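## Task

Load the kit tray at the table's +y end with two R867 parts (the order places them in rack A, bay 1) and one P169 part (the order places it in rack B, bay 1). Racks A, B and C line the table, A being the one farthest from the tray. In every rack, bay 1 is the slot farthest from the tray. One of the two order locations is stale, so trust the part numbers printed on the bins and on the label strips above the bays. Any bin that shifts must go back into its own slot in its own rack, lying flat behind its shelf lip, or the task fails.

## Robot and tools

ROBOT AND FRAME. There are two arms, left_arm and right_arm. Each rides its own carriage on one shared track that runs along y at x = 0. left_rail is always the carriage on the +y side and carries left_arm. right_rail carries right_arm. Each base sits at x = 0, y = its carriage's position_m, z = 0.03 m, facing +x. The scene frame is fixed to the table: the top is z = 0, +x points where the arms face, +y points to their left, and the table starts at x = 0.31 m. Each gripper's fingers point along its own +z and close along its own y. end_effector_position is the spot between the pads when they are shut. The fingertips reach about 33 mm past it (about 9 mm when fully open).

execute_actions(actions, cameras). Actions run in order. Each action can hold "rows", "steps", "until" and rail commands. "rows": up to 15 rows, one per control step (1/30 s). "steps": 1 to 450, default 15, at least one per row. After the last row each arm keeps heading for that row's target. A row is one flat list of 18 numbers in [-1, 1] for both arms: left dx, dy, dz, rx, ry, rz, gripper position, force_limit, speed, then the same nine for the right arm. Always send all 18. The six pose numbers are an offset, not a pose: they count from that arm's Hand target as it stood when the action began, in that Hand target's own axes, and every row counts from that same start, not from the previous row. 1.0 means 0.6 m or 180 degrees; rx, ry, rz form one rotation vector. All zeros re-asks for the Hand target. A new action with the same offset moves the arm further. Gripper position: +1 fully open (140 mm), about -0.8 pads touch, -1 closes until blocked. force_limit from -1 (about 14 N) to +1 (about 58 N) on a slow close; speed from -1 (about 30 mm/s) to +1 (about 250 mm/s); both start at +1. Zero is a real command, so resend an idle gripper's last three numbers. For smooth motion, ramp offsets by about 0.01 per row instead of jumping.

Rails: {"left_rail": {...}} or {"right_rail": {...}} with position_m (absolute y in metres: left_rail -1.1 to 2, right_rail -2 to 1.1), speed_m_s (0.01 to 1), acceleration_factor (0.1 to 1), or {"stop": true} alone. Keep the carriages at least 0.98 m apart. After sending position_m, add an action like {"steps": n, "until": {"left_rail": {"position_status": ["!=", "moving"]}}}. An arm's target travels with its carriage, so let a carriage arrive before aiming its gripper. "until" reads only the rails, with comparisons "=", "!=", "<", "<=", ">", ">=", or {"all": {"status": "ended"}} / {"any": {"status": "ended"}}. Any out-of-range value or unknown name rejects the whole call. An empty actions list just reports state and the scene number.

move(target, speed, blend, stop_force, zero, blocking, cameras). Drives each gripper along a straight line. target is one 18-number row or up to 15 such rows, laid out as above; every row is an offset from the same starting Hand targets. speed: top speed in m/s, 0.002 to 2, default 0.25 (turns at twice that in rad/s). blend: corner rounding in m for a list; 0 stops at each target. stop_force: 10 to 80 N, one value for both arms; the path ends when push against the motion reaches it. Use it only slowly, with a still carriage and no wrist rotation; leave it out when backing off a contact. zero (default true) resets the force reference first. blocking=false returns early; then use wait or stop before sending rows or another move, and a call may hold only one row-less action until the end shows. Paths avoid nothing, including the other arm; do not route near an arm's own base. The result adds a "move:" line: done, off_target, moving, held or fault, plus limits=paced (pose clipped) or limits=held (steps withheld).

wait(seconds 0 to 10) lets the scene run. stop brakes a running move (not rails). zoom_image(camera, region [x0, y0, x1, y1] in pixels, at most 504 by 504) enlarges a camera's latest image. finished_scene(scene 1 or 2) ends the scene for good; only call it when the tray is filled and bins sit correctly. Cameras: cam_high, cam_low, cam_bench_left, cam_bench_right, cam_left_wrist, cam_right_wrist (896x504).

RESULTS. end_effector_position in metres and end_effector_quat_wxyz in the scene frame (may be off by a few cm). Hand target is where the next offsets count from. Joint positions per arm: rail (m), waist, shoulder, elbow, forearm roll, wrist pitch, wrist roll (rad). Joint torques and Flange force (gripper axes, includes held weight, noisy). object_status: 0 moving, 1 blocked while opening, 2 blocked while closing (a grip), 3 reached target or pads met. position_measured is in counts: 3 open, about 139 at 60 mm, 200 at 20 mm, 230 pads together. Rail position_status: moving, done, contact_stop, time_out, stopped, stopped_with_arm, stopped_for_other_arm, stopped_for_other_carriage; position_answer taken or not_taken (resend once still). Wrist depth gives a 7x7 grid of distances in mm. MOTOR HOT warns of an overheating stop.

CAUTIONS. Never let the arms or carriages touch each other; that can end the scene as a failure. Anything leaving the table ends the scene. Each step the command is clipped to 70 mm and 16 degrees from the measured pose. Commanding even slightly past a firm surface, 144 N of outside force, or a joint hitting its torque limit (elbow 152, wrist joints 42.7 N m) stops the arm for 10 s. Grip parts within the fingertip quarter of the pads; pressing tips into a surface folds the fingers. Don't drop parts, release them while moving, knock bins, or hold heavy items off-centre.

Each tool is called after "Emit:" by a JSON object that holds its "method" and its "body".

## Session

Emit:
{"method": "execute_actions", "body": {"actions": []}}

Scene clock: 0.00 s.
left_arm: end_effector_position=(+0.6500, +1.6433, +0.3520) position_measured=3 object_status=3 end_effector_quat_wxyz=(+0.000, +1.000, +0.000, +0.000) | right_arm: end_effector_position=(+0.6500, -1.2452, +0.3520) position_measured=3 object_status=3 end_effector_quat_wxyz=(+0.000, +1.000, +0.000, +0.000)
Joint positions: left_arm=[1.643 -0.053 0.164 1.605 0 1.373 1.518] | right_arm=[-1.245 -0.053 0.164 1.605 0 1.373 1.518]
Joint velocities: within noise
Joint torques (N m): no reading
Flange force (N): no reading
Wrist depth (mm): cam_left_wrist=[- - - - - - - / - - - - - - - / - 472 - - - 486 - / - 136 - - - 131 - / - 115 544 - - 123 93 / - - - 612 581 - 93 / - 603 614 594 581 631 -] | cam_right_wrist=[437 432 432 431 430 433 431 / 459 454 460 448 454 454 451 / 483 482 482 482 481 473 475 / 508 131 506 507 504 138 496 / 85 120 544 538 536 121 92 / - 563 576 608 571 556 - / - 629 608 593 592 644 -]
Hand target: left_arm +0.6500, +1.6433, +0.3520; +0.000, +1.000, +0.000, +0.000 | right_arm +0.6500, -1.2452, +0.3520; +0.000, +1.000, +0.000, +0.000
Tool commands: left_gripper/position=+1.0 left_gripper/force_limit=+1.0 left_gripper/speed=+1.0 right_gripper/position=+1.0 right_gripper/force_limit=+1.0 right_gripper/speed=+1.0
left_rail: position_m=1.643 position_status=done
right_rail: position_m=-1.245 position_status=done

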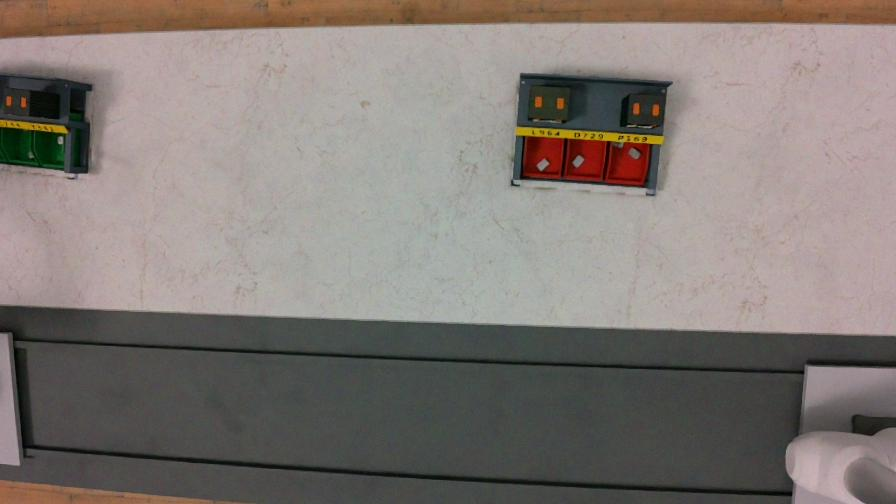

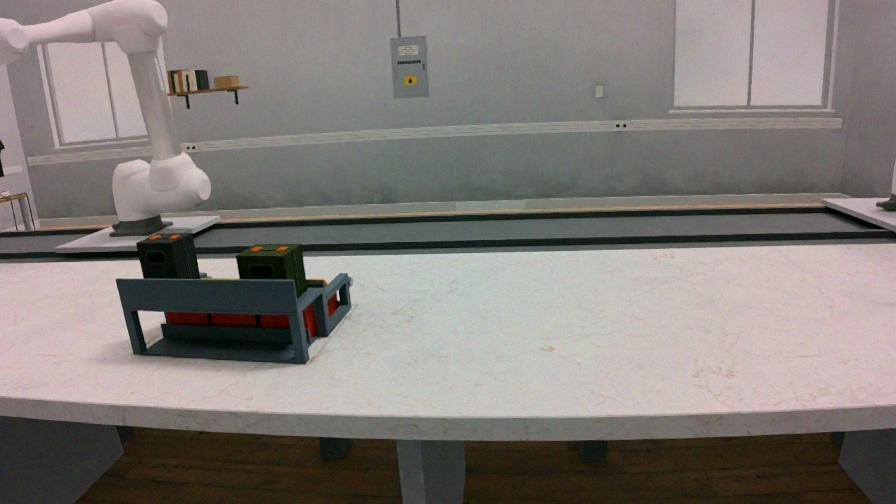

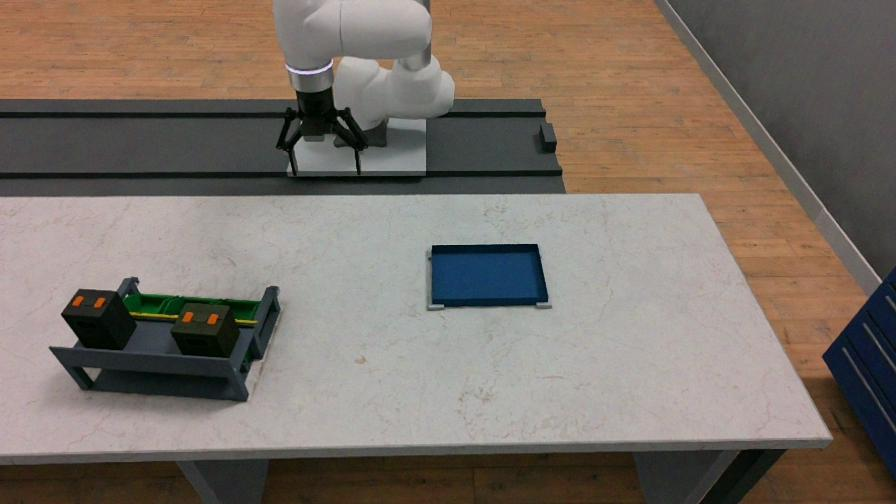

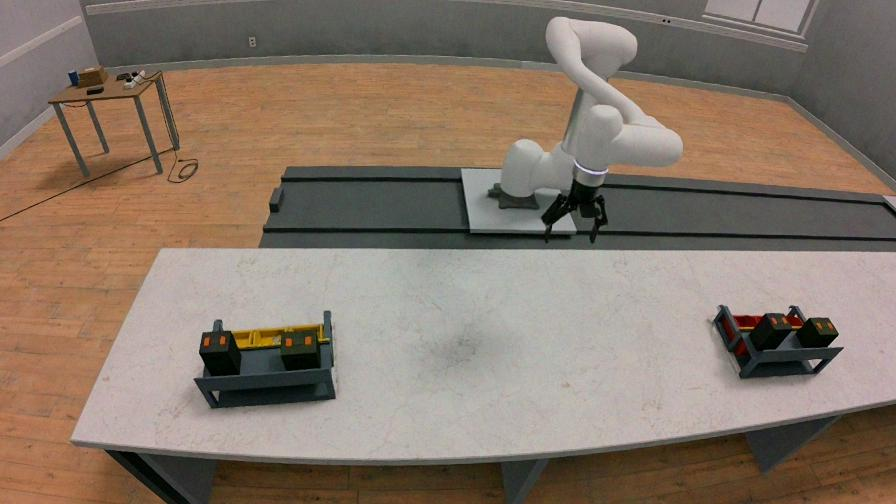

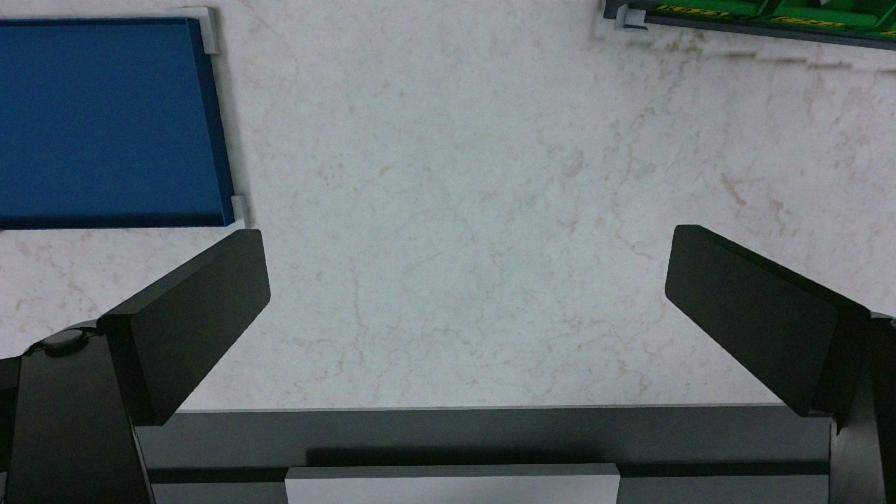

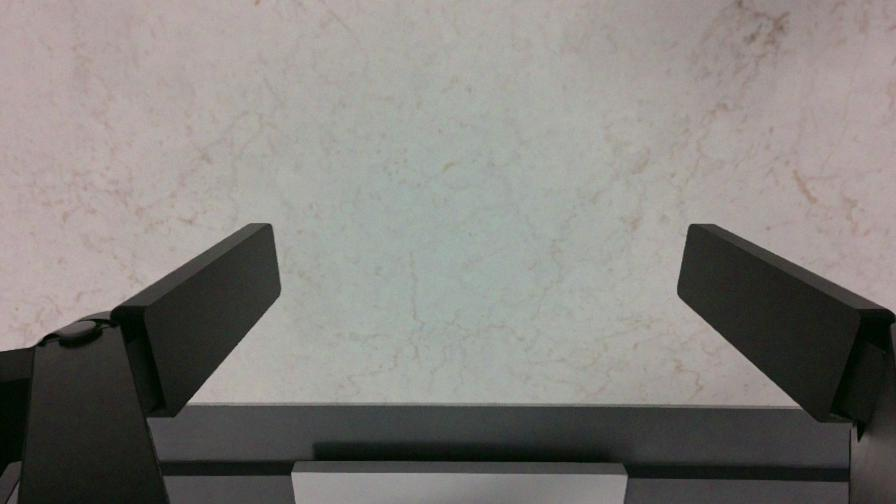

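Emit:
{"method": "move", "body": {"target": [0,0,0,0,0,0,1,1,1,-0.25,0.1,0,0,0.36,0,1,1,1], "speed": 0.4, "cameras": []}}

Emit:
{"method": "execute_actions", "body": {"actions": [{"right_rail":{"position_m":-2.0},"left_rail":{"position_m":-0.45},"steps":450,"until":{"all":{"status":"ended"}}}], "cameras": ["cam_right_wrist","cam_high"]}}

Emit:
{"method": "zoom_image", "body": {"camera": "cam_right_wrist", "region": [250, 100, 750, 400]}}

Emit:
{"method": "zoom_image", "body": {"camera": "cam_high", "region": [500, 60, 690, 210]}}

Emit:
{"method": "move", "body": {"target": [-0.25,0,0,0,0.36,0,1,1,1,0,0,0,0,0,0,1,1,1], "speed": 0.4, "cameras": ["cam_left_wrist"]}}

Emit:
{"method": "zoom_image", "body": {"camera": "cam_left_wrist", "region": [250, 100, 650, 400]}}

Scene clock: 16.80 s.
left_arm: end_effector_position=(+0.6500, +1.6433, +0.3520) position_measured=3 object_status=3 end_effector_quat_wxyz=(+0.000, +1.000, +0.000, +0.000) | right_arm: end_effector_position=(+0.5000, -1.3052, +0.3520) position_measured=3 object_status=3 end_effector_quat_wxyz=(+0.000, +0.844, +0.000, +0.536)
Joint positions: left_arm=[1.643 -0.053 0.164 1.605 0 1.373 1.518] | right_arm=[-1.245 -0.459 -0.514 2.507 1.43 0.417 -0.054]
Joint torques (N m): left_arm=[-5.13 -59.01 -42.04 4.24 0.32 -0.03] | right_arm=[-2.3 7.34 -43.51 1.5 -0.31 0.09]
Flange force (N): left_arm=[0.1 -7.8 1.4] | right_arm=[0.0 0.0 0.0]
Wrist depth (mm): cam_left_wrist=[- - - - - - 402 / - - - - - - 458 / - - - 486 - - - / - 137 517 - - 131 - / - 115 536 - 549 123 93 / - - 558 - - - 93 / - - 600 594 597 611 -] | cam_right_wrist=[2867 3048 2737 2867 3254 2737 2361 / 2316 2361 2338 2294 2384 2408 2251 / 760 725 769 755 757 765 743 / 611 131 637 629 616 138 627 / 85 120 538 542 546 128 92 / - 457 479 484 474 469 - / - 432 432 428 424 429 -]
Hand target: left_arm +0.6500, +1.6433, +0.3520; +0.000, +1.000, +0.000, +0.000 | right_arm +0.5000, -1.3052, +0.3520; +0.000, +0.844, +0.000, +0.536
Off the commanded pose: left_arm 0.000 m, 0 deg | right_arm 0.000 m, 0 deg.
left_rail: position_m=1.643 position_status=done
right_rail: position_m=-1.245 position_status=done
move: done
No camera images: "cameras" was empty.

Scene clock: 20.73 s.
left_arm: end_effector_position=(+0.6500, -0.4499, +0.3520) position_measured=3 object_status=3 end_effector_quat_wxyz=(+0.000, +1.000, +0.000, +0.000) | right_arm: end_effector_position=(+0.5000, -2.0598, +0.3520) position_measured=3 object_status=3 end_effector_quat_wxyz=(+0.000, +0.844, +0.000, +0.536)
Joint positions: left_arm=[-0.45 -0.053 0.164 1.605 0 1.373 1.518] | right_arm=[-2 -0.459 -0.514 2.507 1.43 0.417 -0.054]
Joint torques (N m): left_arm=[-4.99 -59.19 -42 4.24 0.33 -0.04] | right_arm=[-2.41 7.12 -43.5 1.47 -0.29 0.08]
Flange force (N): left_arm=[0.2 -7.8 1.3] | right_arm=[0.0 0.0 0.0]
Wrist depth (mm): cam_left_wrist=[- - 416 - - - - / 467 - - - - - - / - 478 - - - - - / - 135 - - - 131 - / - 115 - - - 123 93 / - - - 584 - - 93 / - - 590 588 587 638 -] | cam_right_wrist=[2483 2676 4014 2676 3254 2618 2706 / 2251 2294 2316 2457 - 2230 2251 / 743 765 - 552 544 728 748 / 630 130 619 610 617 138 634 / - 120 532 518 532 129 92 / - 460 480 480 475 466 - / - 432 432 427 425 429 -]
Hand target: left_arm +0.6500, -0.4499, +0.3520; +0.000, +1.000, +0.000, +0.000 | right_arm +0.5000, -2.0598, +0.3520; +0.000, +0.844, +0.000, +0.536
Tool commands: left_gripper/position=+1.0 left_gripper/force_limit=+1.0 left_gripper/speed=+1.0 right_gripper/position=+1.0 right_gripper/force_limit=+1.0 right_gripper/speed=+1.0
Off the commanded pose: left_arm 0.000 m, 0 deg | right_arm 0.000 m, 0 deg.
left_rail: position_m=-0.450 position_status=done
right_rail: position_m=-2.000 position_status=done
Images, in order (width x height): cam_high 896x504, cam_right_wrist 896x504.

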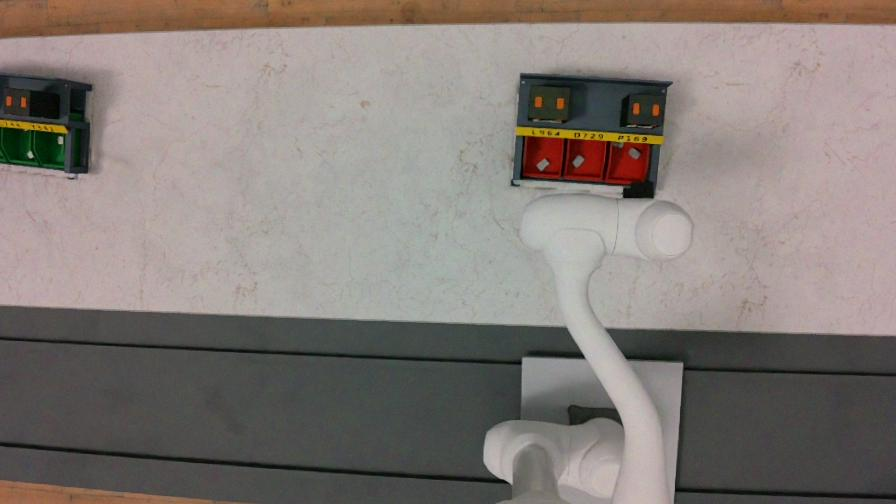

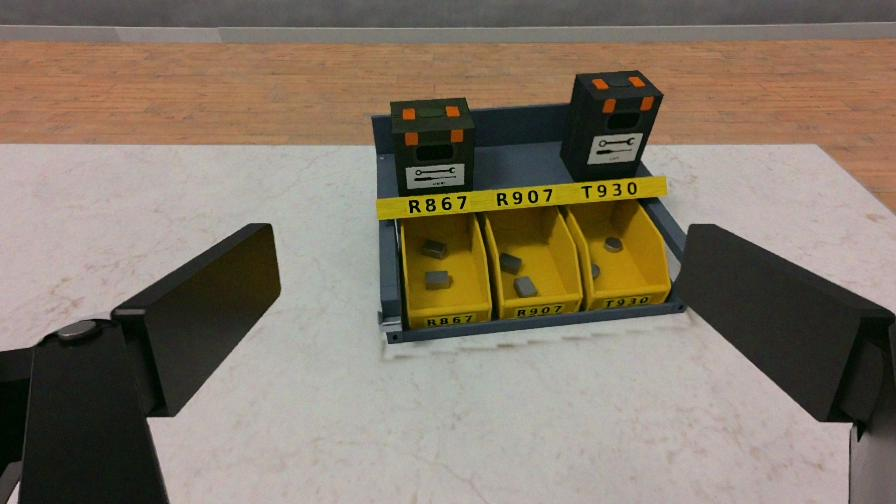

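Scaled by 1.008 from the camera's 896x504 image, which has a finer 1280x720 frame.

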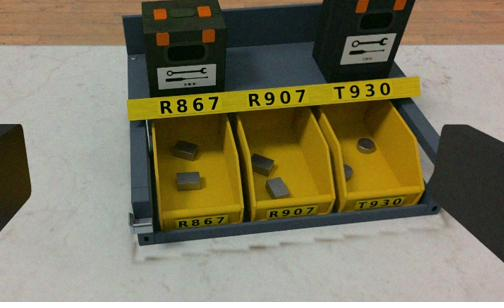

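Scaled by 2.653 from the camera's 896x504 image, which has a finer 1280x720 frame.

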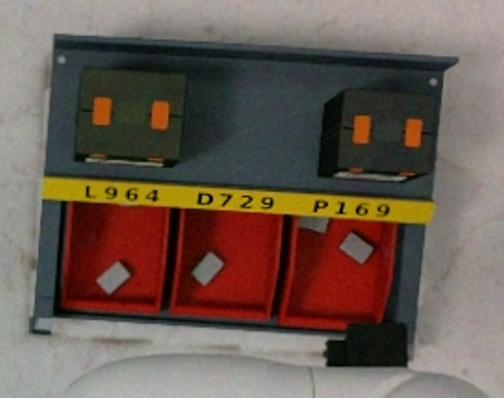

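Scene clock: 22.90 s.
left_arm: end_effector_position=(+0.5000, -0.4490, +0.3522) position_measured=3 object_status=3 end_effector_quat_wxyz=(+0.021, +0.848, -0.013, +0.529) | right_arm: end_effector_position=(+0.5000, -2.0598, +0.3520) position_measured=3 object_status=3 end_effector_quat_wxyz=(+0.000, +0.844, +0.000, +0.536)
Joint positions: left_arm=[-0.45 -0.086 -0.533 2.505 0.466 0.062 1.069] | right_arm=[-2 -0.459 -0.514 2.507 1.43 0.417 -0.054]
Joint torques (N m): left_arm=[-5.29 11.48 -42.91 3.63 -1.79 -0.03] | right_arm=[-2.59 7.24 -43.59 1.5 -0.26 0.05]
Flange force (N): left_arm=[0.0 0.0 0.0] | right_arm=[0.0 0.0 0.0]
Wrist depth (mm): cam_left_wrist=[2454 2898 2673 2506 2864 2830 2797 / 2248 2335 2358 623 2358 2506 2430 / - - 531 548 - - - / - 136 595 652 - 131 - / - 115 524 - - 123 93 / - - - - - - 93 / - - - - 426 - -] | cam_right_wrist=[2706 2901 2535 2937 2901 2833 3128 / 2316 2408 2272 2384 642 2589 2272 / 769 730 712 550 582 706 721 / 644 131 611 590 598 138 644 / 85 120 546 526 533 129 92 / - 460 478 482 482 460 - / - 431 430 428 429 431 -]
Hand target: left_arm +0.5000, -0.4500, +0.3520; +0.000, +0.844, +0.000, +0.536 | right_arm +0.5000, -2.0598, +0.3520; +0.000, +0.844, +0.000, +0.536
Off the commanded pose: left_arm 0.001 m, 3 deg | right_arm 0.000 m, 0 deg.
left_rail: position_m=-0.450 position_status=done
right_rail: position_m=-2.000 position_status=done
move: off_target (left_arm)
Images, in order (width x height): cam_left_wrist 896x504.

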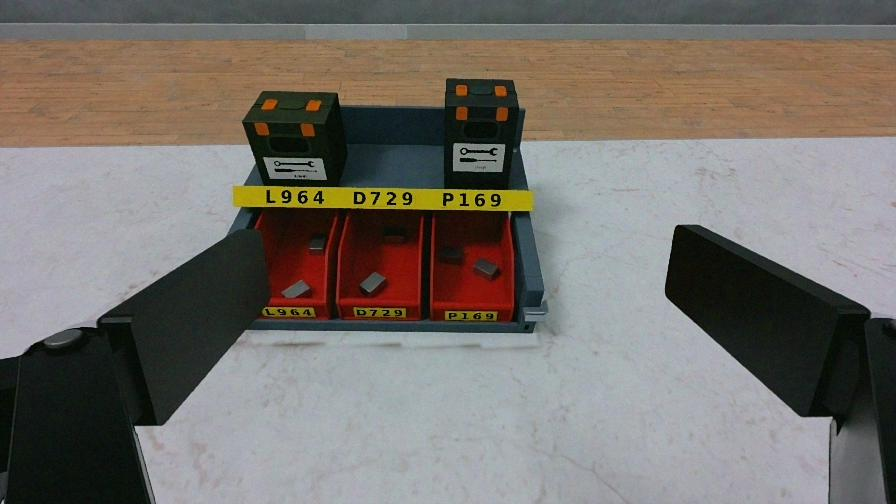

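Scaled by 1.260 from the camera's 896x504 image, which has a finer 1280x720 frame.

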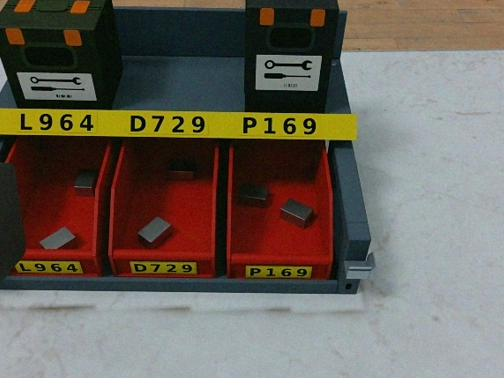

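Emit:
{"method": "move", "body": {"target": [0,0,0,0,0,0,1,1,1,0.003,-0.033,0.367,0.023,-0.2487,-0.0252,-0.25,1,0], "speed": 0.3, "cameras": ["cam_right_wrist"]}}

Scene clock: 44.53 s.
left_arm: end_effector_position=(+0.4999, -0.4495, +0.3527) position_measured=3 object_status=3 end_effector_quat_wxyz=(+0.006, +0.848, -0.004, +0.529) | right_arm: end_effector_position=(+0.7000, -2.0400, +0.2599) position_measured=160 object_status=3 end_effector_quat_wxyz=(-0.009, +0.983, +0.051, +0.173)
Joint positions: left_arm=[-0.45 -0.147 -0.537 2.505 1.092 0.132 0.418] | right_arm=[-2 -0.147 0.124 1.862 0.117 0.82 1.254]
Joint torques (N m): left_arm=[-5.07 11.03 -43.48 2.14 -0.65 -0.06] | right_arm=[-2.64 -53.42 -40.68 4.2 -1.36 0.06]
Flange force (N): left_arm=[0.0 0.0 0.0] | right_arm=[-0.1 -4.5 2.6]
Wrist depth (mm): cam_left_wrist=[2864 2830 3084 2797 2615 2703 2673 / 2358 2382 - 3295 2335 2291 2313 / - - 562 592 - - - / - 136 - 612 - 132 - / - 115 554 - - 123 93 / - - - - 476 - 93 / - - 425 - 429 - -] | cam_right_wrist=[404 403 403 287 291 293 291 / 382 403 403 388 385 387 333 / 405 402 399 370 387 386 353 / 402 401 399 396 162 393 393 / 393 401 91 398 96 89 395 / - 65 68 397 - 80 68 / - 65 - 397 - - 66]
Hand target: left_arm +0.5000, -0.4500, +0.3520; +0.000, +0.844, +0.000, +0.536 | right_arm +0.7000, -2.0400, +0.2599; -0.009, +0.983, +0.051, +0.173
Off the commanded pose: left_arm 0.001 m, 1 deg | right_arm 0.000 m, 0 deg.
left_rail: position_m=-0.450 position_status=done
right_rail: position_m=-2.000 position_status=done
move: done
Images, in order (width x height): cam_right_wrist 896x504.

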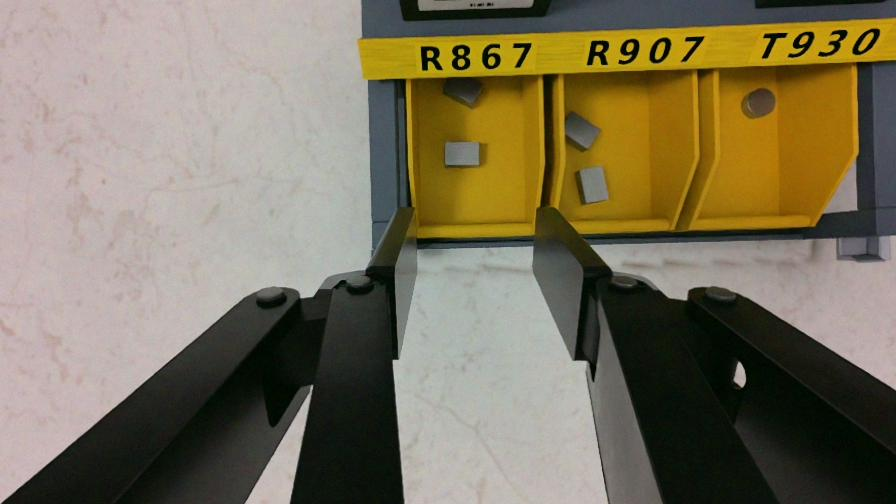

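Emit:
{"method": "move", "body": {"target": [0,0,0,0,0,0,1,1,1,0.03,0,0.277,0,0,0,-0.25,1,0], "speed": 0.2, "cameras": []}}

Emit:
{"method": "move", "body": {"target": [0,0,0,0,0,0,1,1,1,-0.035,0,0.0955,0,0,0,-0.25,1,0], "speed": 0.05, "stop_force": 12, "cameras": ["cam_right_wrist"]}}

Scene clock: 59.73 s.
left_arm: end_effector_position=(+0.5000, -0.4500, +0.3520) position_measured=3 object_status=3 end_effector_quat_wxyz=(+0.000, +0.844, +0.000, +0.536) | right_arm: end_effector_position=(+0.7734, -2.0323, +0.1099) position_measured=160 object_status=3 end_effector_quat_wxyz=(-0.009, +0.983, +0.051, +0.173)
Joint positions: left_arm=[-0.45 -0.174 -0.537 2.515 1.335 0.162 0.164] | right_arm=[-2 -0.119 0.359 1.867 0.139 0.579 1.244]
Joint torques (N m): left_arm=[-5.06 11.22 -43.51 1.34 -0.07 -0.05] | right_arm=[-2.49 -71.91 -35.63 3.62 -1.37 0.06]
Flange force (N): left_arm=[0.0 0.0 0.0] | right_arm=[0.1 -3.9 2.2]
Wrist depth (mm): cam_left_wrist=[3007 2864 3007 2586 3007 2898 2970 / 2405 2313 2335 2643 2313 2454 2559 / - - 563 573 - - - / - 135 - 578 - 131 - / - 115 569 538 - 123 93 / - - - - - - 93 / - - - - - - -] | cam_right_wrist=[255 255 141 141 138 140 140 / 254 255 152 151 153 173 186 / 255 254 169 243 243 241 204 / 254 254 169 243 161 241 205 / 253 255 91 244 133 89 197 / - 65 68 251 - 80 68 / - 65 - 251 - - 66]
Hand target: left_arm +0.5000, -0.4500, +0.3520; +0.000, +0.844, +0.000, +0.536 | right_arm +0.7734, -2.0323, +0.1098; -0.009, +0.983, +0.051, +0.173
Off the commanded pose: left_arm 0.000 m, 0 deg | right_arm 0.000 m, 0 deg.
left_rail: position_m=-0.450 position_status=done
right_rail: position_m=-2.000 position_status=done
move: done
No camera images: "cameras" was empty.

Scene clock: 61.60 s.
left_arm: end_effector_position=(+0.5000, -0.4500, +0.3520) position_measured=3 object_status=3 end_effector_quat_wxyz=(+0.000, +0.844, +0.000, +0.536) | right_arm: end_effector_position=(+0.7732, -2.0323, +0.0488) position_measured=160 object_status=3 end_effector_quat_wxyz=(-0.009, +0.983, +0.051, +0.173)
Joint positions: left_arm=[-0.45 -0.174 -0.537 2.515 1.337 0.162 0.162] | right_arm=[-2 -0.119 0.426 1.906 0.167 0.474 1.211]
Joint torques (N m): left_arm=[-5.26 11 -43.41 1.35 -0.04 -0.03] | right_arm=[-2.75 -72.97 -31.14 3.09 -1.3 0.01]
Flange force (N): left_arm=[0.0 0.0 0.0] | right_arm=[1.5 -3.0 -1.5]
Wrist depth (mm): cam_left_wrist=[3045 4009 3045 2830 2797 2765 2933 / 2506 2227 2454 2703 2506 2405 2313 / - 804 574 531 - - - / - 137 573 618 - 131 - / - 115 545 536 - 123 93 / - - 477 469 495 - 93 / - - - - - - -] | cam_right_wrist=[195 109 109 168 183 113 182 / 194 109 110 183 183 119 181 / 194 194 120 184 183 128 181 / 194 193 112 182 161 122 181 / 193 193 91 182 133 89 181 / - 65 68 171 153 80 67 / - 65 - 192 - - 66]
Hand target: left_arm +0.5000, -0.4500, +0.3520; +0.000, +0.844, +0.000, +0.536 | right_arm +0.7732, -2.0323, +0.0488; -0.009, +0.983, +0.051, +0.173
Off the commanded pose: left_arm 0.000 m, 0 deg | right_arm 0.000 m, 0 deg.
left_rail: position_m=-0.450 position_status=done
right_rail: position_m=-2.000 position_status=done
move: done
Images, in order (width x height): cam_right_wrist 896x504.

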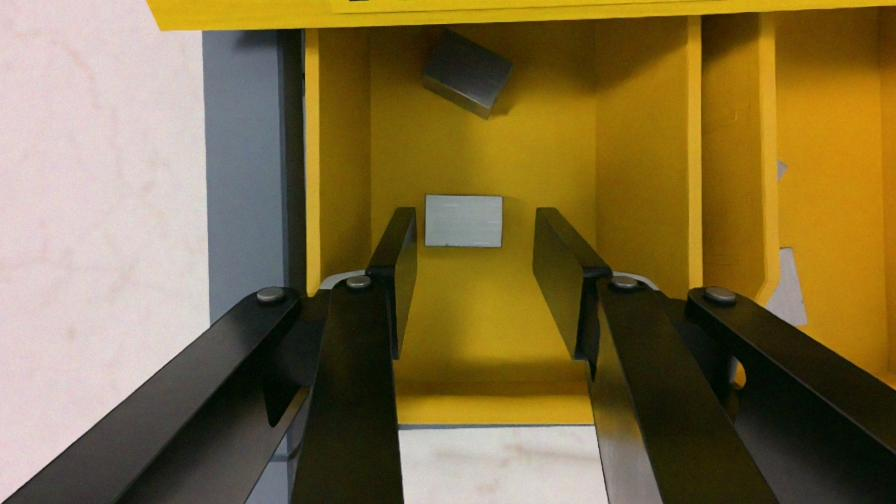

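Emit:
{"method": "move", "body": {"target": [[0,0,0,0,0,0,1,1,1,0,-0.0065,0,0,0,0,-0.25,1,0],[0,0,0,0,0,0,1,1,1,0,-0.0065,0,0,0,0,-1,-0.1,-1],[0,0,0,0,0,0,1,1,1,0.057,-0.0065,-0.157,0,0,0,-1,-0.1,-1]], "speed": 0.07, "cameras": ["cam_right_wrist"]}}

Scene clock: 76.00 s.
left_arm: end_effector_position=(+0.5000, -0.4500, +0.3520) position_measured=3 object_status=3 end_effector_quat_wxyz=(+0.000, +0.844, +0.000, +0.536) | right_arm: end_effector_position=(+0.7727, -2.0285, +0.1490) position_measured=231 object_status=3 end_effector_quat_wxyz=(-0.009, +0.983, +0.051, +0.173)
Joint positions: left_arm=[-0.45 -0.174 -0.537 2.515 1.337 0.162 0.162] | right_arm=[-2 -0.114 0.319 1.839 0.123 0.646 1.267]
Joint torques (N m): left_arm=[-5.15 11.05 -43.48 1.34 -0.01 -0.06] | right_arm=[-2.54 -69.59 -37.14 3.78 -1.36 0.07]
Flange force (N): left_arm=[0.0 0.0 0.0] | right_arm=[0.0 -3.6 2.3]
Wrist depth (mm): cam_left_wrist=[3251 3007 2454 3045 3045 2703 2898 / 2454 2480 2129 - 2480 2358 2454 / - - 570 552 - - - / - 136 - - - 131 611 / - 115 521 556 - 123 97 / - - - - - - 93 / - - - - - - -] | cam_right_wrist=[293 293 293 173 176 - - / 294 294 191 185 182 182 183 / 295 286 291 281 253 279 219 / 293 292 290 144 255 280 228 / 293 292 85 90 90 266 267 / 292 - 68 - - 73 288 / - - 65 - - 68 -]
Hand target: left_arm +0.5000, -0.4500, +0.3520; +0.000, +0.844, +0.000, +0.536 | right_arm +0.7728, -2.0285, +0.1490; -0.009, +0.983, +0.051, +0.173
Off the commanded pose: left_arm 0.000 m, 0 deg | right_arm 0.000 m, 0 deg.
left_rail: position_m=-0.450 position_status=done
right_rail: position_m=-2.000 position_status=done
move: done
Images, in order (width x height): cam_right_wrist 896x504.

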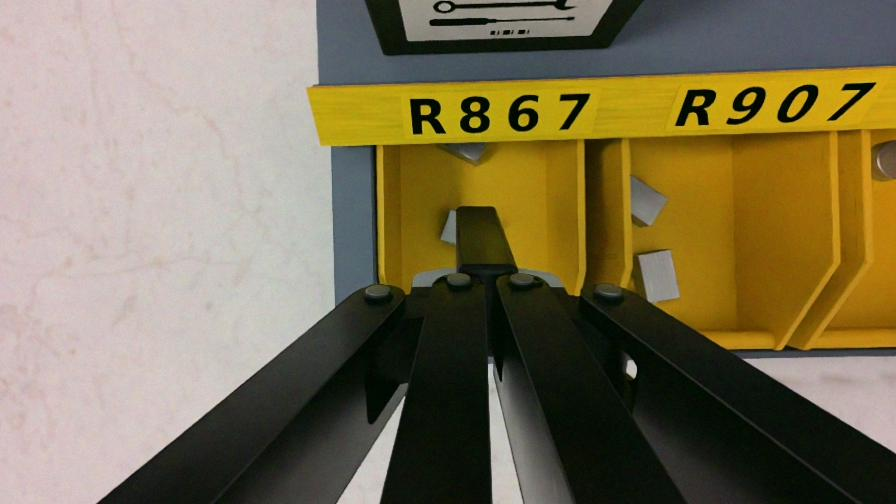

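Emit:
{"method": "move", "body": {"target": [0,0,0,0,0,0,1,1,1,0,0,0,0,-0.0556,0,-0.25,1,0], "speed": 0.15, "cameras": ["cam_right_wrist"]}}

Scene clock: 87.30 s.
left_arm: end_effector_position=(+0.5000, -0.4500, +0.3520) position_measured=3 object_status=3 end_effector_quat_wxyz=(+0.000, +0.844, +0.000, +0.536) | right_arm: end_effector_position=(+0.7727, -2.0285, +0.1490) position_measured=160 object_status=3 end_effector_quat_wxyz=(-0.005, +0.995, +0.052, +0.087)
Joint positions: left_arm=[-0.45 -0.174 -0.537 2.515 1.337 0.162 0.162] | right_arm=[-2 -0.097 0.384 1.714 0.045 0.874 1.344]
Joint torques (N m): left_arm=[-5.21 10.98 -43.41 1.35 -0.04 -0.05] | right_arm=[-2.4 -76.65 -37.62 3.88 -0.91 0.09]
Flange force (N): left_arm=[0.0 0.0 0.0] | right_arm=[0.7 -3.1 2.1]
Wrist depth (mm): cam_left_wrist=[2898 2864 2643 2933 2898 2643 2733 / 2454 2506 2830 2506 2382 2335 2382 / - - 554 628 - - - / - 136 - - - 131 645 / - 115 548 - - 123 93 / - - 470 - 481 - 93 / - - - - - - -] | cam_right_wrist=[273 272 176 163 164 165 164 / 278 278 198 173 179 180 199 / 286 285 282 274 255 274 216 / 295 293 290 281 161 275 232 / 303 297 91 287 113 89 255 / - 65 68 309 - 80 68 / - 65 - 318 - - 66]
Hand target: left_arm +0.5000, -0.4500, +0.3520; +0.000, +0.844, +0.000, +0.536 | right_arm +0.7728, -2.0285, +0.1490; -0.005, +0.995, +0.052, +0.087
Off the commanded pose: left_arm 0.000 m, 0 deg | right_arm 0.000 m, 0 deg.
left_rail: position_m=-0.450 position_status=done
right_rail: position_m=-2.000 position_status=done
move: done
Images, in order (width x height): cam_right_wrist 896x504.

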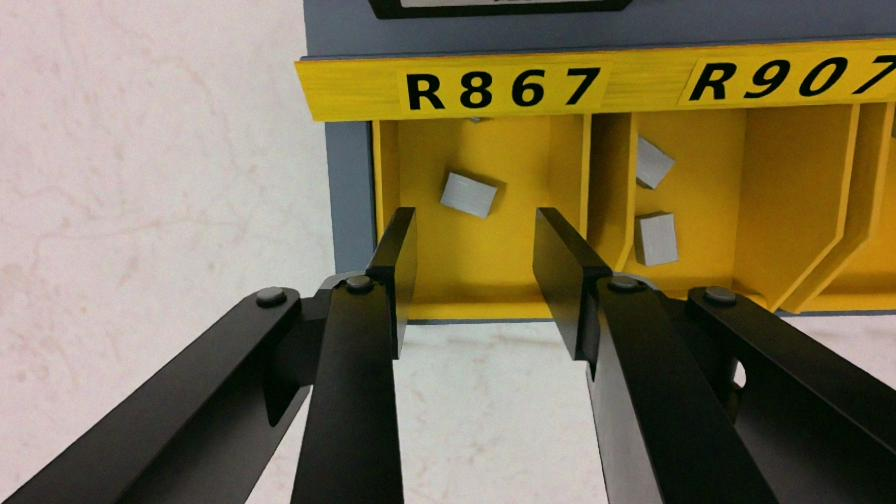

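Emit:
{"method": "move", "body": {"target": [[0,0,0,0,0,0,1,1,1,0,0,0.05,-0.0174,0,0.0985,-0.3,1,0],[0,0,0,0,0,0,1,1,1,-0.0154,0,0.17,-0.0174,0,0.0985,-0.3,1,0]], "speed": 0.08, "cameras": ["cam_right_wrist"]}}

Scene clock: 102.97 s.
left_arm: end_effector_position=(+0.5000, -0.4500, +0.3520) position_measured=3 object_status=3 end_effector_quat_wxyz=(+0.000, +0.844, +0.000, +0.536) | right_arm: end_effector_position=(+0.7813, -2.0276, +0.0470) position_measured=167 object_status=3 end_effector_quat_wxyz=(+0.009, +0.991, -0.104, +0.087)
Joint positions: left_arm=[-0.45 -0.174 -0.537 2.515 1.337 0.162 0.162] | right_arm=[-2 -0.069 0.491 1.768 -0.038 0.711 1.738]
Joint torques (N m): left_arm=[-5.12 11.01 -43.39 1.35 0 -0.09] | right_arm=[-2.35 -82.68 -33.66 3.33 -0.96 0.06]
Flange force (N): left_arm=[0.0 0.0 0.0] | right_arm=[-0.4 -3.3 2.6]
Wrist depth (mm): cam_left_wrist=[2643 2673 3388 2673 2797 2733 3207 / 2405 2335 2586 2532 1865 2405 2358 / - - - - - - 784 / - 136 - 620 - 131 - / - 115 - 526 - 123 93 / - - - 484 475 - 93 / - - - - - - -] | cam_right_wrist=[- 67 70 75 78 107 166 / - 75 79 170 172 112 169 / 82 86 162 175 174 122 173 / 191 105 114 165 150 129 177 / 197 194 91 185 109 87 152 / - - - 171 157 78 67 / - 67 - 208 - - 64]
Hand target: left_arm +0.5000, -0.4500, +0.3520; +0.000, +0.844, +0.000, +0.536 | right_arm +0.7813, -2.0276, +0.0470; +0.009, +0.991, -0.104, +0.087
Off the commanded pose: left_arm 0.000 m, 0 deg | right_arm 0.000 m, 0 deg.
left_rail: position_m=-0.450 position_status=done
right_rail: position_m=-2.000 position_status=done
move: done
Images, in order (width x height): cam_right_wrist 896x504.

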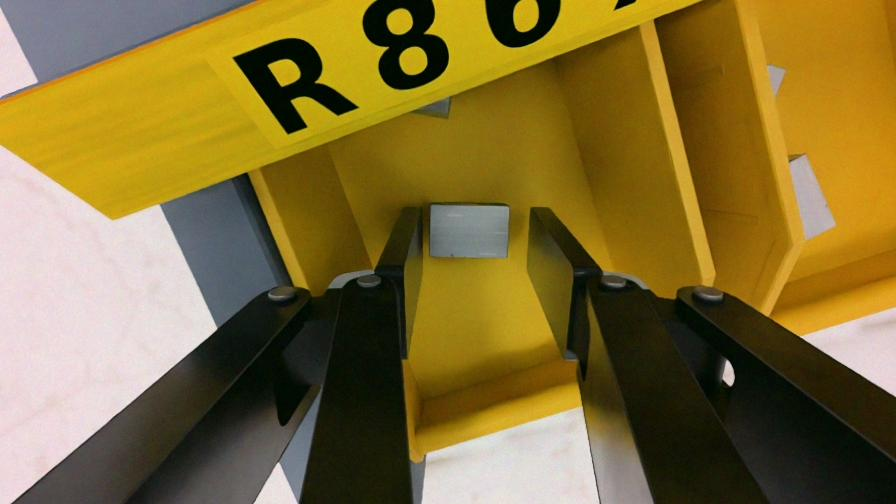

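Emit:
{"method": "move", "body": {"target": [[0,0,0,0,0,0,1,1,1,0,0,0,0,0,0,-1,-0.1,-1],[0,0,0,0,0,0,1,1,1,0.029,0,-0.164,0,0,0,-1,-0.1,-1]], "speed": 0.08, "cameras": ["cam_right_wrist"]}}

Scene clock: 109.13 s.
left_arm: end_effector_position=(+0.5000, -0.4500, +0.3520) position_measured=3 object_status=3 end_effector_quat_wxyz=(+0.000, +0.844, +0.000, +0.536) | right_arm: end_effector_position=(+0.7813, -2.0276, +0.1469) position_measured=186 object_status=2 end_effector_quat_wxyz=(+0.009, +0.991, -0.104, +0.087)
Joint positions: left_arm=[-0.45 -0.174 -0.537 2.515 1.337 0.162 0.162] | right_arm=[-2 -0.069 0.398 1.697 -0.032 0.875 1.73]
Joint torques (N m): left_arm=[-5.27 11.21 -43.59 1.32 -0.04 -0.05] | right_arm=[-2.2 -78.61 -38.2 3.75 -0.96 0.04]
Flange force (N): left_arm=[0.0 0.0 0.0] | right_arm=[-1.0 -3.2 2.5]
Wrist depth (mm): cam_left_wrist=[2898 2733 2129 3388 2765 2797 2864 / 2615 2382 3388 2506 2405 2615 2480 / - 718 563 537 - 710 - / 633 137 - 659 - 131 - / - 115 - - - 123 93 / - - - - - 474 93 / - - - 433 - - -] | cam_right_wrist=[269 269 132 164 164 172 204 / 277 277 171 170 228 263 224 / 284 283 179 272 238 269 239 / 293 292 288 164 152 273 287 / 301 298 91 256 90 84 294 / 308 - 70 306 67 80 71 / - - - 316 - - -]
Hand target: left_arm +0.5000, -0.4500, +0.3520; +0.000, +0.844, +0.000, +0.536 | right_arm +0.7814, -2.0276, +0.1469; +0.009, +0.991, -0.104, +0.087
Off the commanded pose: left_arm 0.000 m, 0 deg | right_arm 0.000 m, 0 deg.
left_rail: position_m=-0.450 position_status=done
right_rail: position_m=-2.000 position_status=done
move: done
Images, in order (width x height): cam_right_wrist 896x504.

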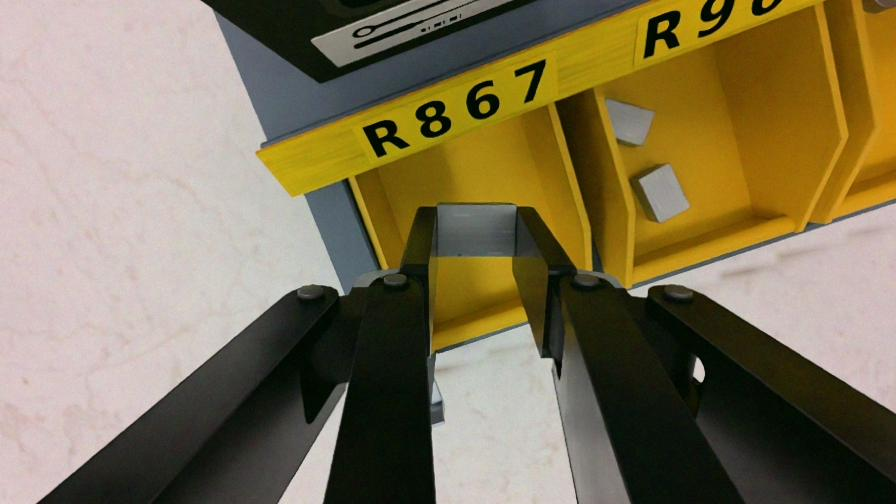

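Emit:
{"method": "move", "body": {"target": [[0,0,0,0,0,0,1,1,1,-0.195,0.045,-0.124,0,0,0,-1,-0.1,-1],[0,0,0,0,0,0,1,1,1,-0.404,-0.8145,0.008,0.0058,-0.0553,-0.0664,-1,-0.1,-1]], "speed": 0.22, "blend": [0.03,0], "cameras": []}}

Emit:
{"method": "move", "body": {"target": [0,0,0,0,0,0,1,1,1,0,0,0.12,0,0,0,-1,-0.1,-1], "speed": 0.02, "stop_force": 10, "cameras": []}}

Emit:
{"method": "move", "body": {"target": [[0,0,0,0,0,0,1,1,1,0,0,0,0,0,0,-0.25,1,-0.8],[0,0,0,0,0,0,1,1,1,0,0,-0.2,0,0,0,-0.25,1,0]], "speed": 0.15, "cameras": ["cam_right_wrist"]}}

Scene clock: 126.87 s.
left_arm: end_effector_position=(+0.5000, -0.4500, +0.3520) position_measured=3 object_status=3 end_effector_quat_wxyz=(+0.000, +0.844, +0.000, +0.536) | right_arm: end_effector_position=(+0.6505, -1.5001, +0.1001) position_measured=186 object_status=2 end_effector_quat_wxyz=(+0.000, +1.000, +0.000, +0.000)
Joint positions: left_arm=[-0.45 -0.174 -0.537 2.515 1.337 0.162 0.162] | right_arm=[-2 0.613 0.565 1.517 0 1.06 2.185]
Joint torques (N m): left_arm=[-5.21 11.1 -43.53 1.35 -0.01 -0.08] | right_arm=[-2.55 -93.63 -37.98 3.8 -0.49 0.06]
Flange force (N): left_arm=[0.0 0.0 0.0] | right_arm=[-1.8 -3.0 2.7]
Wrist depth (mm): cam_left_wrist=[2933 3207 2733 2864 3084 3007 3295 / 2358 2559 2167 2532 2480 2358 2430 / 791 804 570 595 - - - / - 135 575 617 - 131 - / - 115 - 539 525 124 93 / - - - - - - - / - 441 - - - - -] | cam_right_wrist=[212 211 211 209 209 209 209 / 223 223 222 221 220 220 220 / 235 236 233 231 232 231 231 / 249 249 244 165 240 244 244 / 265 261 91 255 90 84 259 / 277 - 69 275 67 80 71 / - - - 296 - - -]
Hand target: left_arm +0.5000, -0.4500, +0.3520; +0.000, +0.844, +0.000, +0.536 | right_arm +0.6504, -1.5001, +0.1000; +0.000, +1.000, +0.000, +0.000
Off the commanded pose: left_arm 0.000 m, 0 deg | right_arm 0.000 m, 0 deg.
left_rail: position_m=-0.450 position_status=done
right_rail: position_m=-2.000 position_status=done
move: done
No camera images: "cameras" was empty.

Scene clock: 130.50 s.
left_arm: end_effector_position=(+0.5000, -0.4500, +0.3520) position_measured=3 object_status=3 end_effector_quat_wxyz=(+0.000, +0.844, +0.000, +0.536) | right_arm: end_effector_position=(+0.6505, -1.5000, +0.0400) position_measured=186 object_status=2 end_effector_quat_wxyz=(+0.000, +1.000, +0.000, +0.000)
Joint positions: left_arm=[-0.45 -0.174 -0.537 2.515 1.337 0.162 0.162] | right_arm=[-2 0.613 0.616 1.555 0 0.97 2.185]
Joint torques (N m): left_arm=[-5.13 11.17 -43.43 1.34 -0.02 -0.09] | right_arm=[-2.61 -94.6 -35.05 3.56 -0.44 0.07]
Flange force (N): left_arm=[0.0 0.0 0.0] | right_arm=[-2.1 -2.7 1.2]
Wrist depth (mm): cam_left_wrist=[2898 2970 2898 4147 2765 3045 2933 / 2313 2358 2898 2615 2559 2382 2430 / - - 574 - - - - / - 137 - 617 - 131 - / - 115 - 528 - 123 93 / - - - - - - 93 / - - - - - - -] | cam_right_wrist=[159 157 156 156 156 155 155 / 166 165 165 164 164 163 163 / 175 174 176 172 173 172 171 / 185 185 184 164 178 182 181 / 197 193 91 190 90 84 192 / 207 - 70 207 67 80 71 / - - - 221 - - -]
Hand target: left_arm +0.5000, -0.4500, +0.3520; +0.000, +0.844, +0.000, +0.536 | right_arm +0.6505, -1.5000, +0.0400; +0.000, +1.000, +0.000, +0.000 (not the last commanded pose)
Off the commanded pose: left_arm 0.000 m, 0 deg | right_arm 0.012 m, 0 deg.
left_rail: position_m=-0.450 position_status=done
right_rail: position_m=-2.000 position_status=done
move: contact (right_arm)
No camera images: "cameras" was empty.

Scene clock: 132.73 s.
left_arm: end_effector_position=(+0.5000, -0.4500, +0.3520) position_measured=3 object_status=3 end_effector_quat_wxyz=(+0.000, +0.844, +0.000, +0.536) | right_arm: end_effector_position=(+0.6505, -1.5000, +0.1600) position_measured=160 object_status=3 end_effector_quat_wxyz=(+0.000, +1.000, +0.000, +0.000)
Joint positions: left_arm=[-0.45 -0.174 -0.537 2.515 1.337 0.162 0.162] | right_arm=[-2 0.613 0.522 1.468 0 1.152 2.185]
Joint torques (N m): left_arm=[-5.28 11.09 -43.51 1.33 -0.01 -0.09] | right_arm=[-2.59 -90.67 -39.43 3.95 -0.47 0.07]
Flange force (N): left_arm=[0.0 0.0 0.0] | right_arm=[-2.8 -2.6 1.4]
Wrist depth (mm): cam_left_wrist=[3084 2615 2898 3084 2898 3590 2765 / 2532 2291 628 652 2291 2797 2480 / - - 554 532 - 815 - / - 134 581 638 - 131 - / - 115 554 566 - 123 93 / - - - - - - 93 / - - - - - - -] | cam_right_wrist=[266 266 265 263 262 262 261 / 280 278 276 275 275 276 274 / 295 295 292 288 290 290 289 / 313 313 306 308 162 306 306 / 330 323 91 327 113 90 315 / - 65 68 348 - 80 68 / - 65 - 372 - - 66]
Hand target: left_arm +0.5000, -0.4500, +0.3520; +0.000, +0.844, +0.000, +0.536 | right_arm +0.6505, -1.5000, +0.1600; +0.000, +1.000, +0.000, +0.000
Off the commanded pose: left_arm 0.000 m, 0 deg | right_arm 0.000 m, 0 deg.
left_rail: position_m=-0.450 position_status=done
right_rail: position_m=-2.000 position_status=done
move: done
Images, in order (width x height): cam_right_wrist 896x504.

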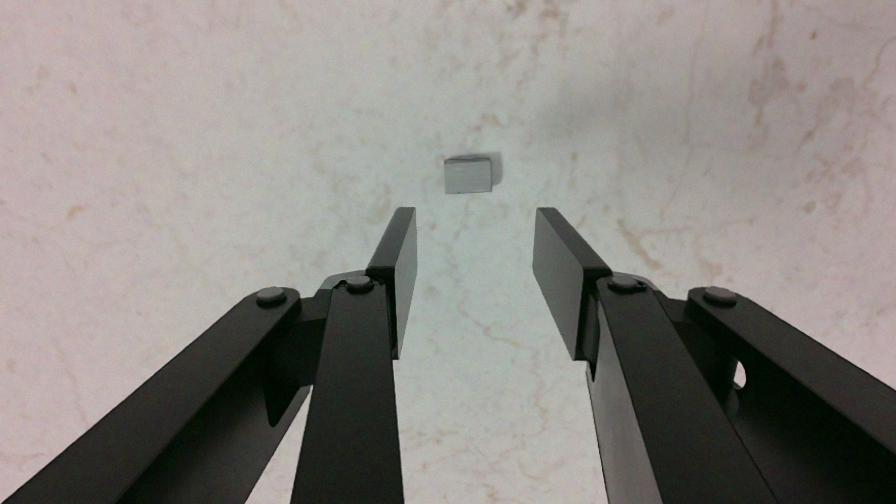

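Emit:
{"method": "move", "body": {"target": [[0,0,0,0,0,0,1,1,1,0,0.4,-0.1,0,0,-0.2,-0.45,1,0],[0,0,0,0,0,0,1,1,1,0.135,0.9167,-0.07,0,0,-0.5456,-0.45,1,0]], "speed": 0.4, "cameras": ["cam_right_wrist"]}}

Scene clock: 154.47 s.
left_arm: end_effector_position=(+0.5000, -0.4500, +0.3520) position_measured=3 object_status=3 end_effector_quat_wxyz=(+0.000, +0.844, +0.000, +0.536) | right_arm: end_effector_position=(+0.7311, -2.0500, +0.2021) position_measured=186 object_status=3 end_effector_quat_wxyz=(+0.000, +0.655, +0.756, +0.000)
Joint positions: left_arm=[-0.45 -0.174 -0.537 2.515 1.337 0.162 0.162] | right_arm=[-2 -0.116 0.365 1.624 0 1.152 -0.258]
Joint torques (N m): left_arm=[-5.14 10.91 -43.45 1.32 -0.04 -0.07] | right_arm=[-2.63 -76.14 -39.33 4.06 -0.42 0.07]
Flange force (N): left_arm=[0.0 0.0 0.0] | right_arm=[3.3 0.6 1.9]
Wrist depth (mm): cam_left_wrist=[2898 3084 3124 2864 2532 2864 2864 / 2559 2586 - 614 2643 2430 2506 / - - - 567 784 - 747 / - 135 - 577 - 131 - / - 115 499 - - 123 93 / - - - 491 - - 93 / - - - - - - -] | cam_right_wrist=[306 303 304 296 294 294 297 / 320 320 317 313 306 215 170 / 338 335 334 328 322 221 168 / 355 354 354 131 150 233 161 / 379 372 91 113 90 84 167 / 399 - 74 354 67 80 67 / - 65 - 394 - - -]
Hand target: left_arm +0.5000, -0.4500, +0.3520; +0.000, +0.844, +0.000, +0.536 | right_arm +0.7312, -2.0501, +0.2021; +0.000, +0.655, +0.756, +0.000
Off the commanded pose: left_arm 0.000 m, 0 deg | right_arm 0.000 m, 0 deg.
left_rail: position_m=-0.450 position_status=done
right_rail: position_m=-2.000 position_status=done
move: done
Images, in order (width x height): cam_right_wrist 896x504.

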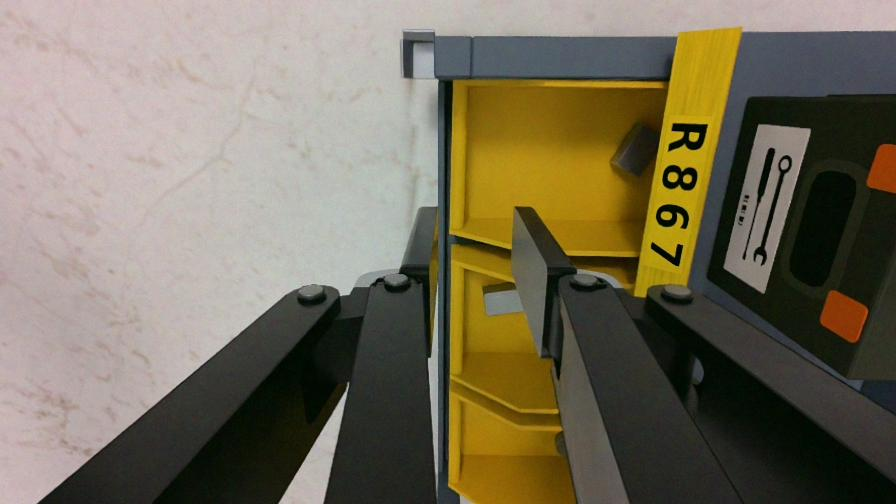

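Emit:
{"method": "move", "body": {"target": [0,0,0,0,0,0,1,1,1,0.006,0,0.2,0,0,0,-0.45,1,0], "speed": 0.12, "cameras": ["cam_right_wrist"]}}

Scene clock: 162.83 s.
left_arm: end_effector_position=(+0.5000, -0.4500, +0.3520) position_measured=3 object_status=3 end_effector_quat_wxyz=(+0.000, +0.844, +0.000, +0.536) | right_arm: end_effector_position=(+0.7306, -2.0465, +0.0821) position_measured=186 object_status=3 end_effector_quat_wxyz=(+0.000, +0.655, +0.756, +0.000)
Joint positions: left_arm=[-0.45 -0.174 -0.537 2.515 1.337 0.162 0.162] | right_arm=[-2 -0.111 0.46 1.728 0 0.954 -0.254]
Joint torques (N m): left_arm=[-5.07 11.08 -43.46 1.37 -0.02 -0.04] | right_arm=[-2.49 -81.1 -35.04 3.6 -0.41 0.05]
Flange force (N): left_arm=[0.0 0.0 0.0] | right_arm=[3.5 0.6 1.7]
Wrist depth (mm): cam_left_wrist=[2797 2430 3124 2898 3084 2933 3207 / 2405 2382 3084 2586 2454 2335 2480 / - - 524 565 - - - / - 136 556 578 - 131 - / - 115 - 523 - 123 93 / - - - - - - 93 / - - 414 - - - -] | cam_right_wrist=[196 195 193 118 117 117 117 / 206 205 204 193 193 194 194 / 217 217 218 205 206 200 200 / 233 228 228 182 212 216 121 / 245 241 91 112 90 84 122 / 257 - 74 210 67 79 71 / - 65 - 245 - - -]
Hand target: left_arm +0.5000, -0.4500, +0.3520; +0.000, +0.844, +0.000, +0.536 | right_arm +0.7306, -2.0465, +0.0821; +0.000, +0.655, +0.756, +0.000
Off the commanded pose: left_arm 0.000 m, 0 deg | right_arm 0.000 m, 0 deg.
left_rail: position_m=-0.450 position_status=done
right_rail: position_m=-2.000 position_status=done
move: done
Images, in order (width x height): cam_right_wrist 896x504.

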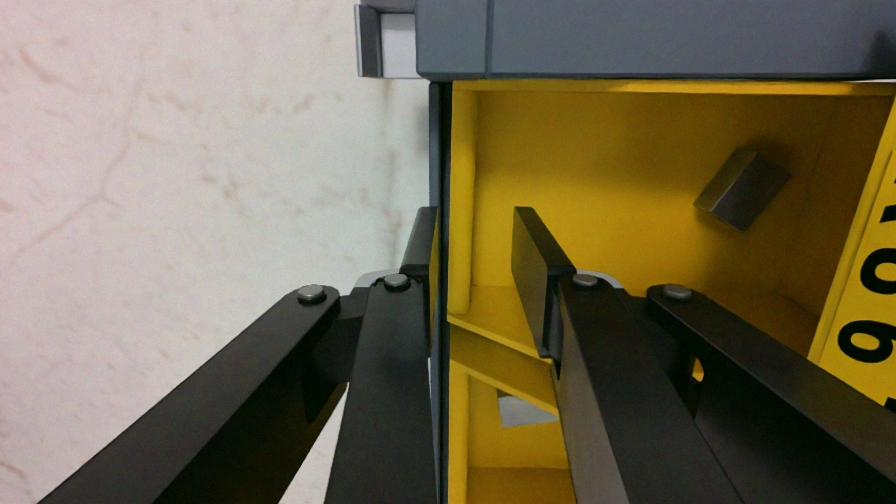

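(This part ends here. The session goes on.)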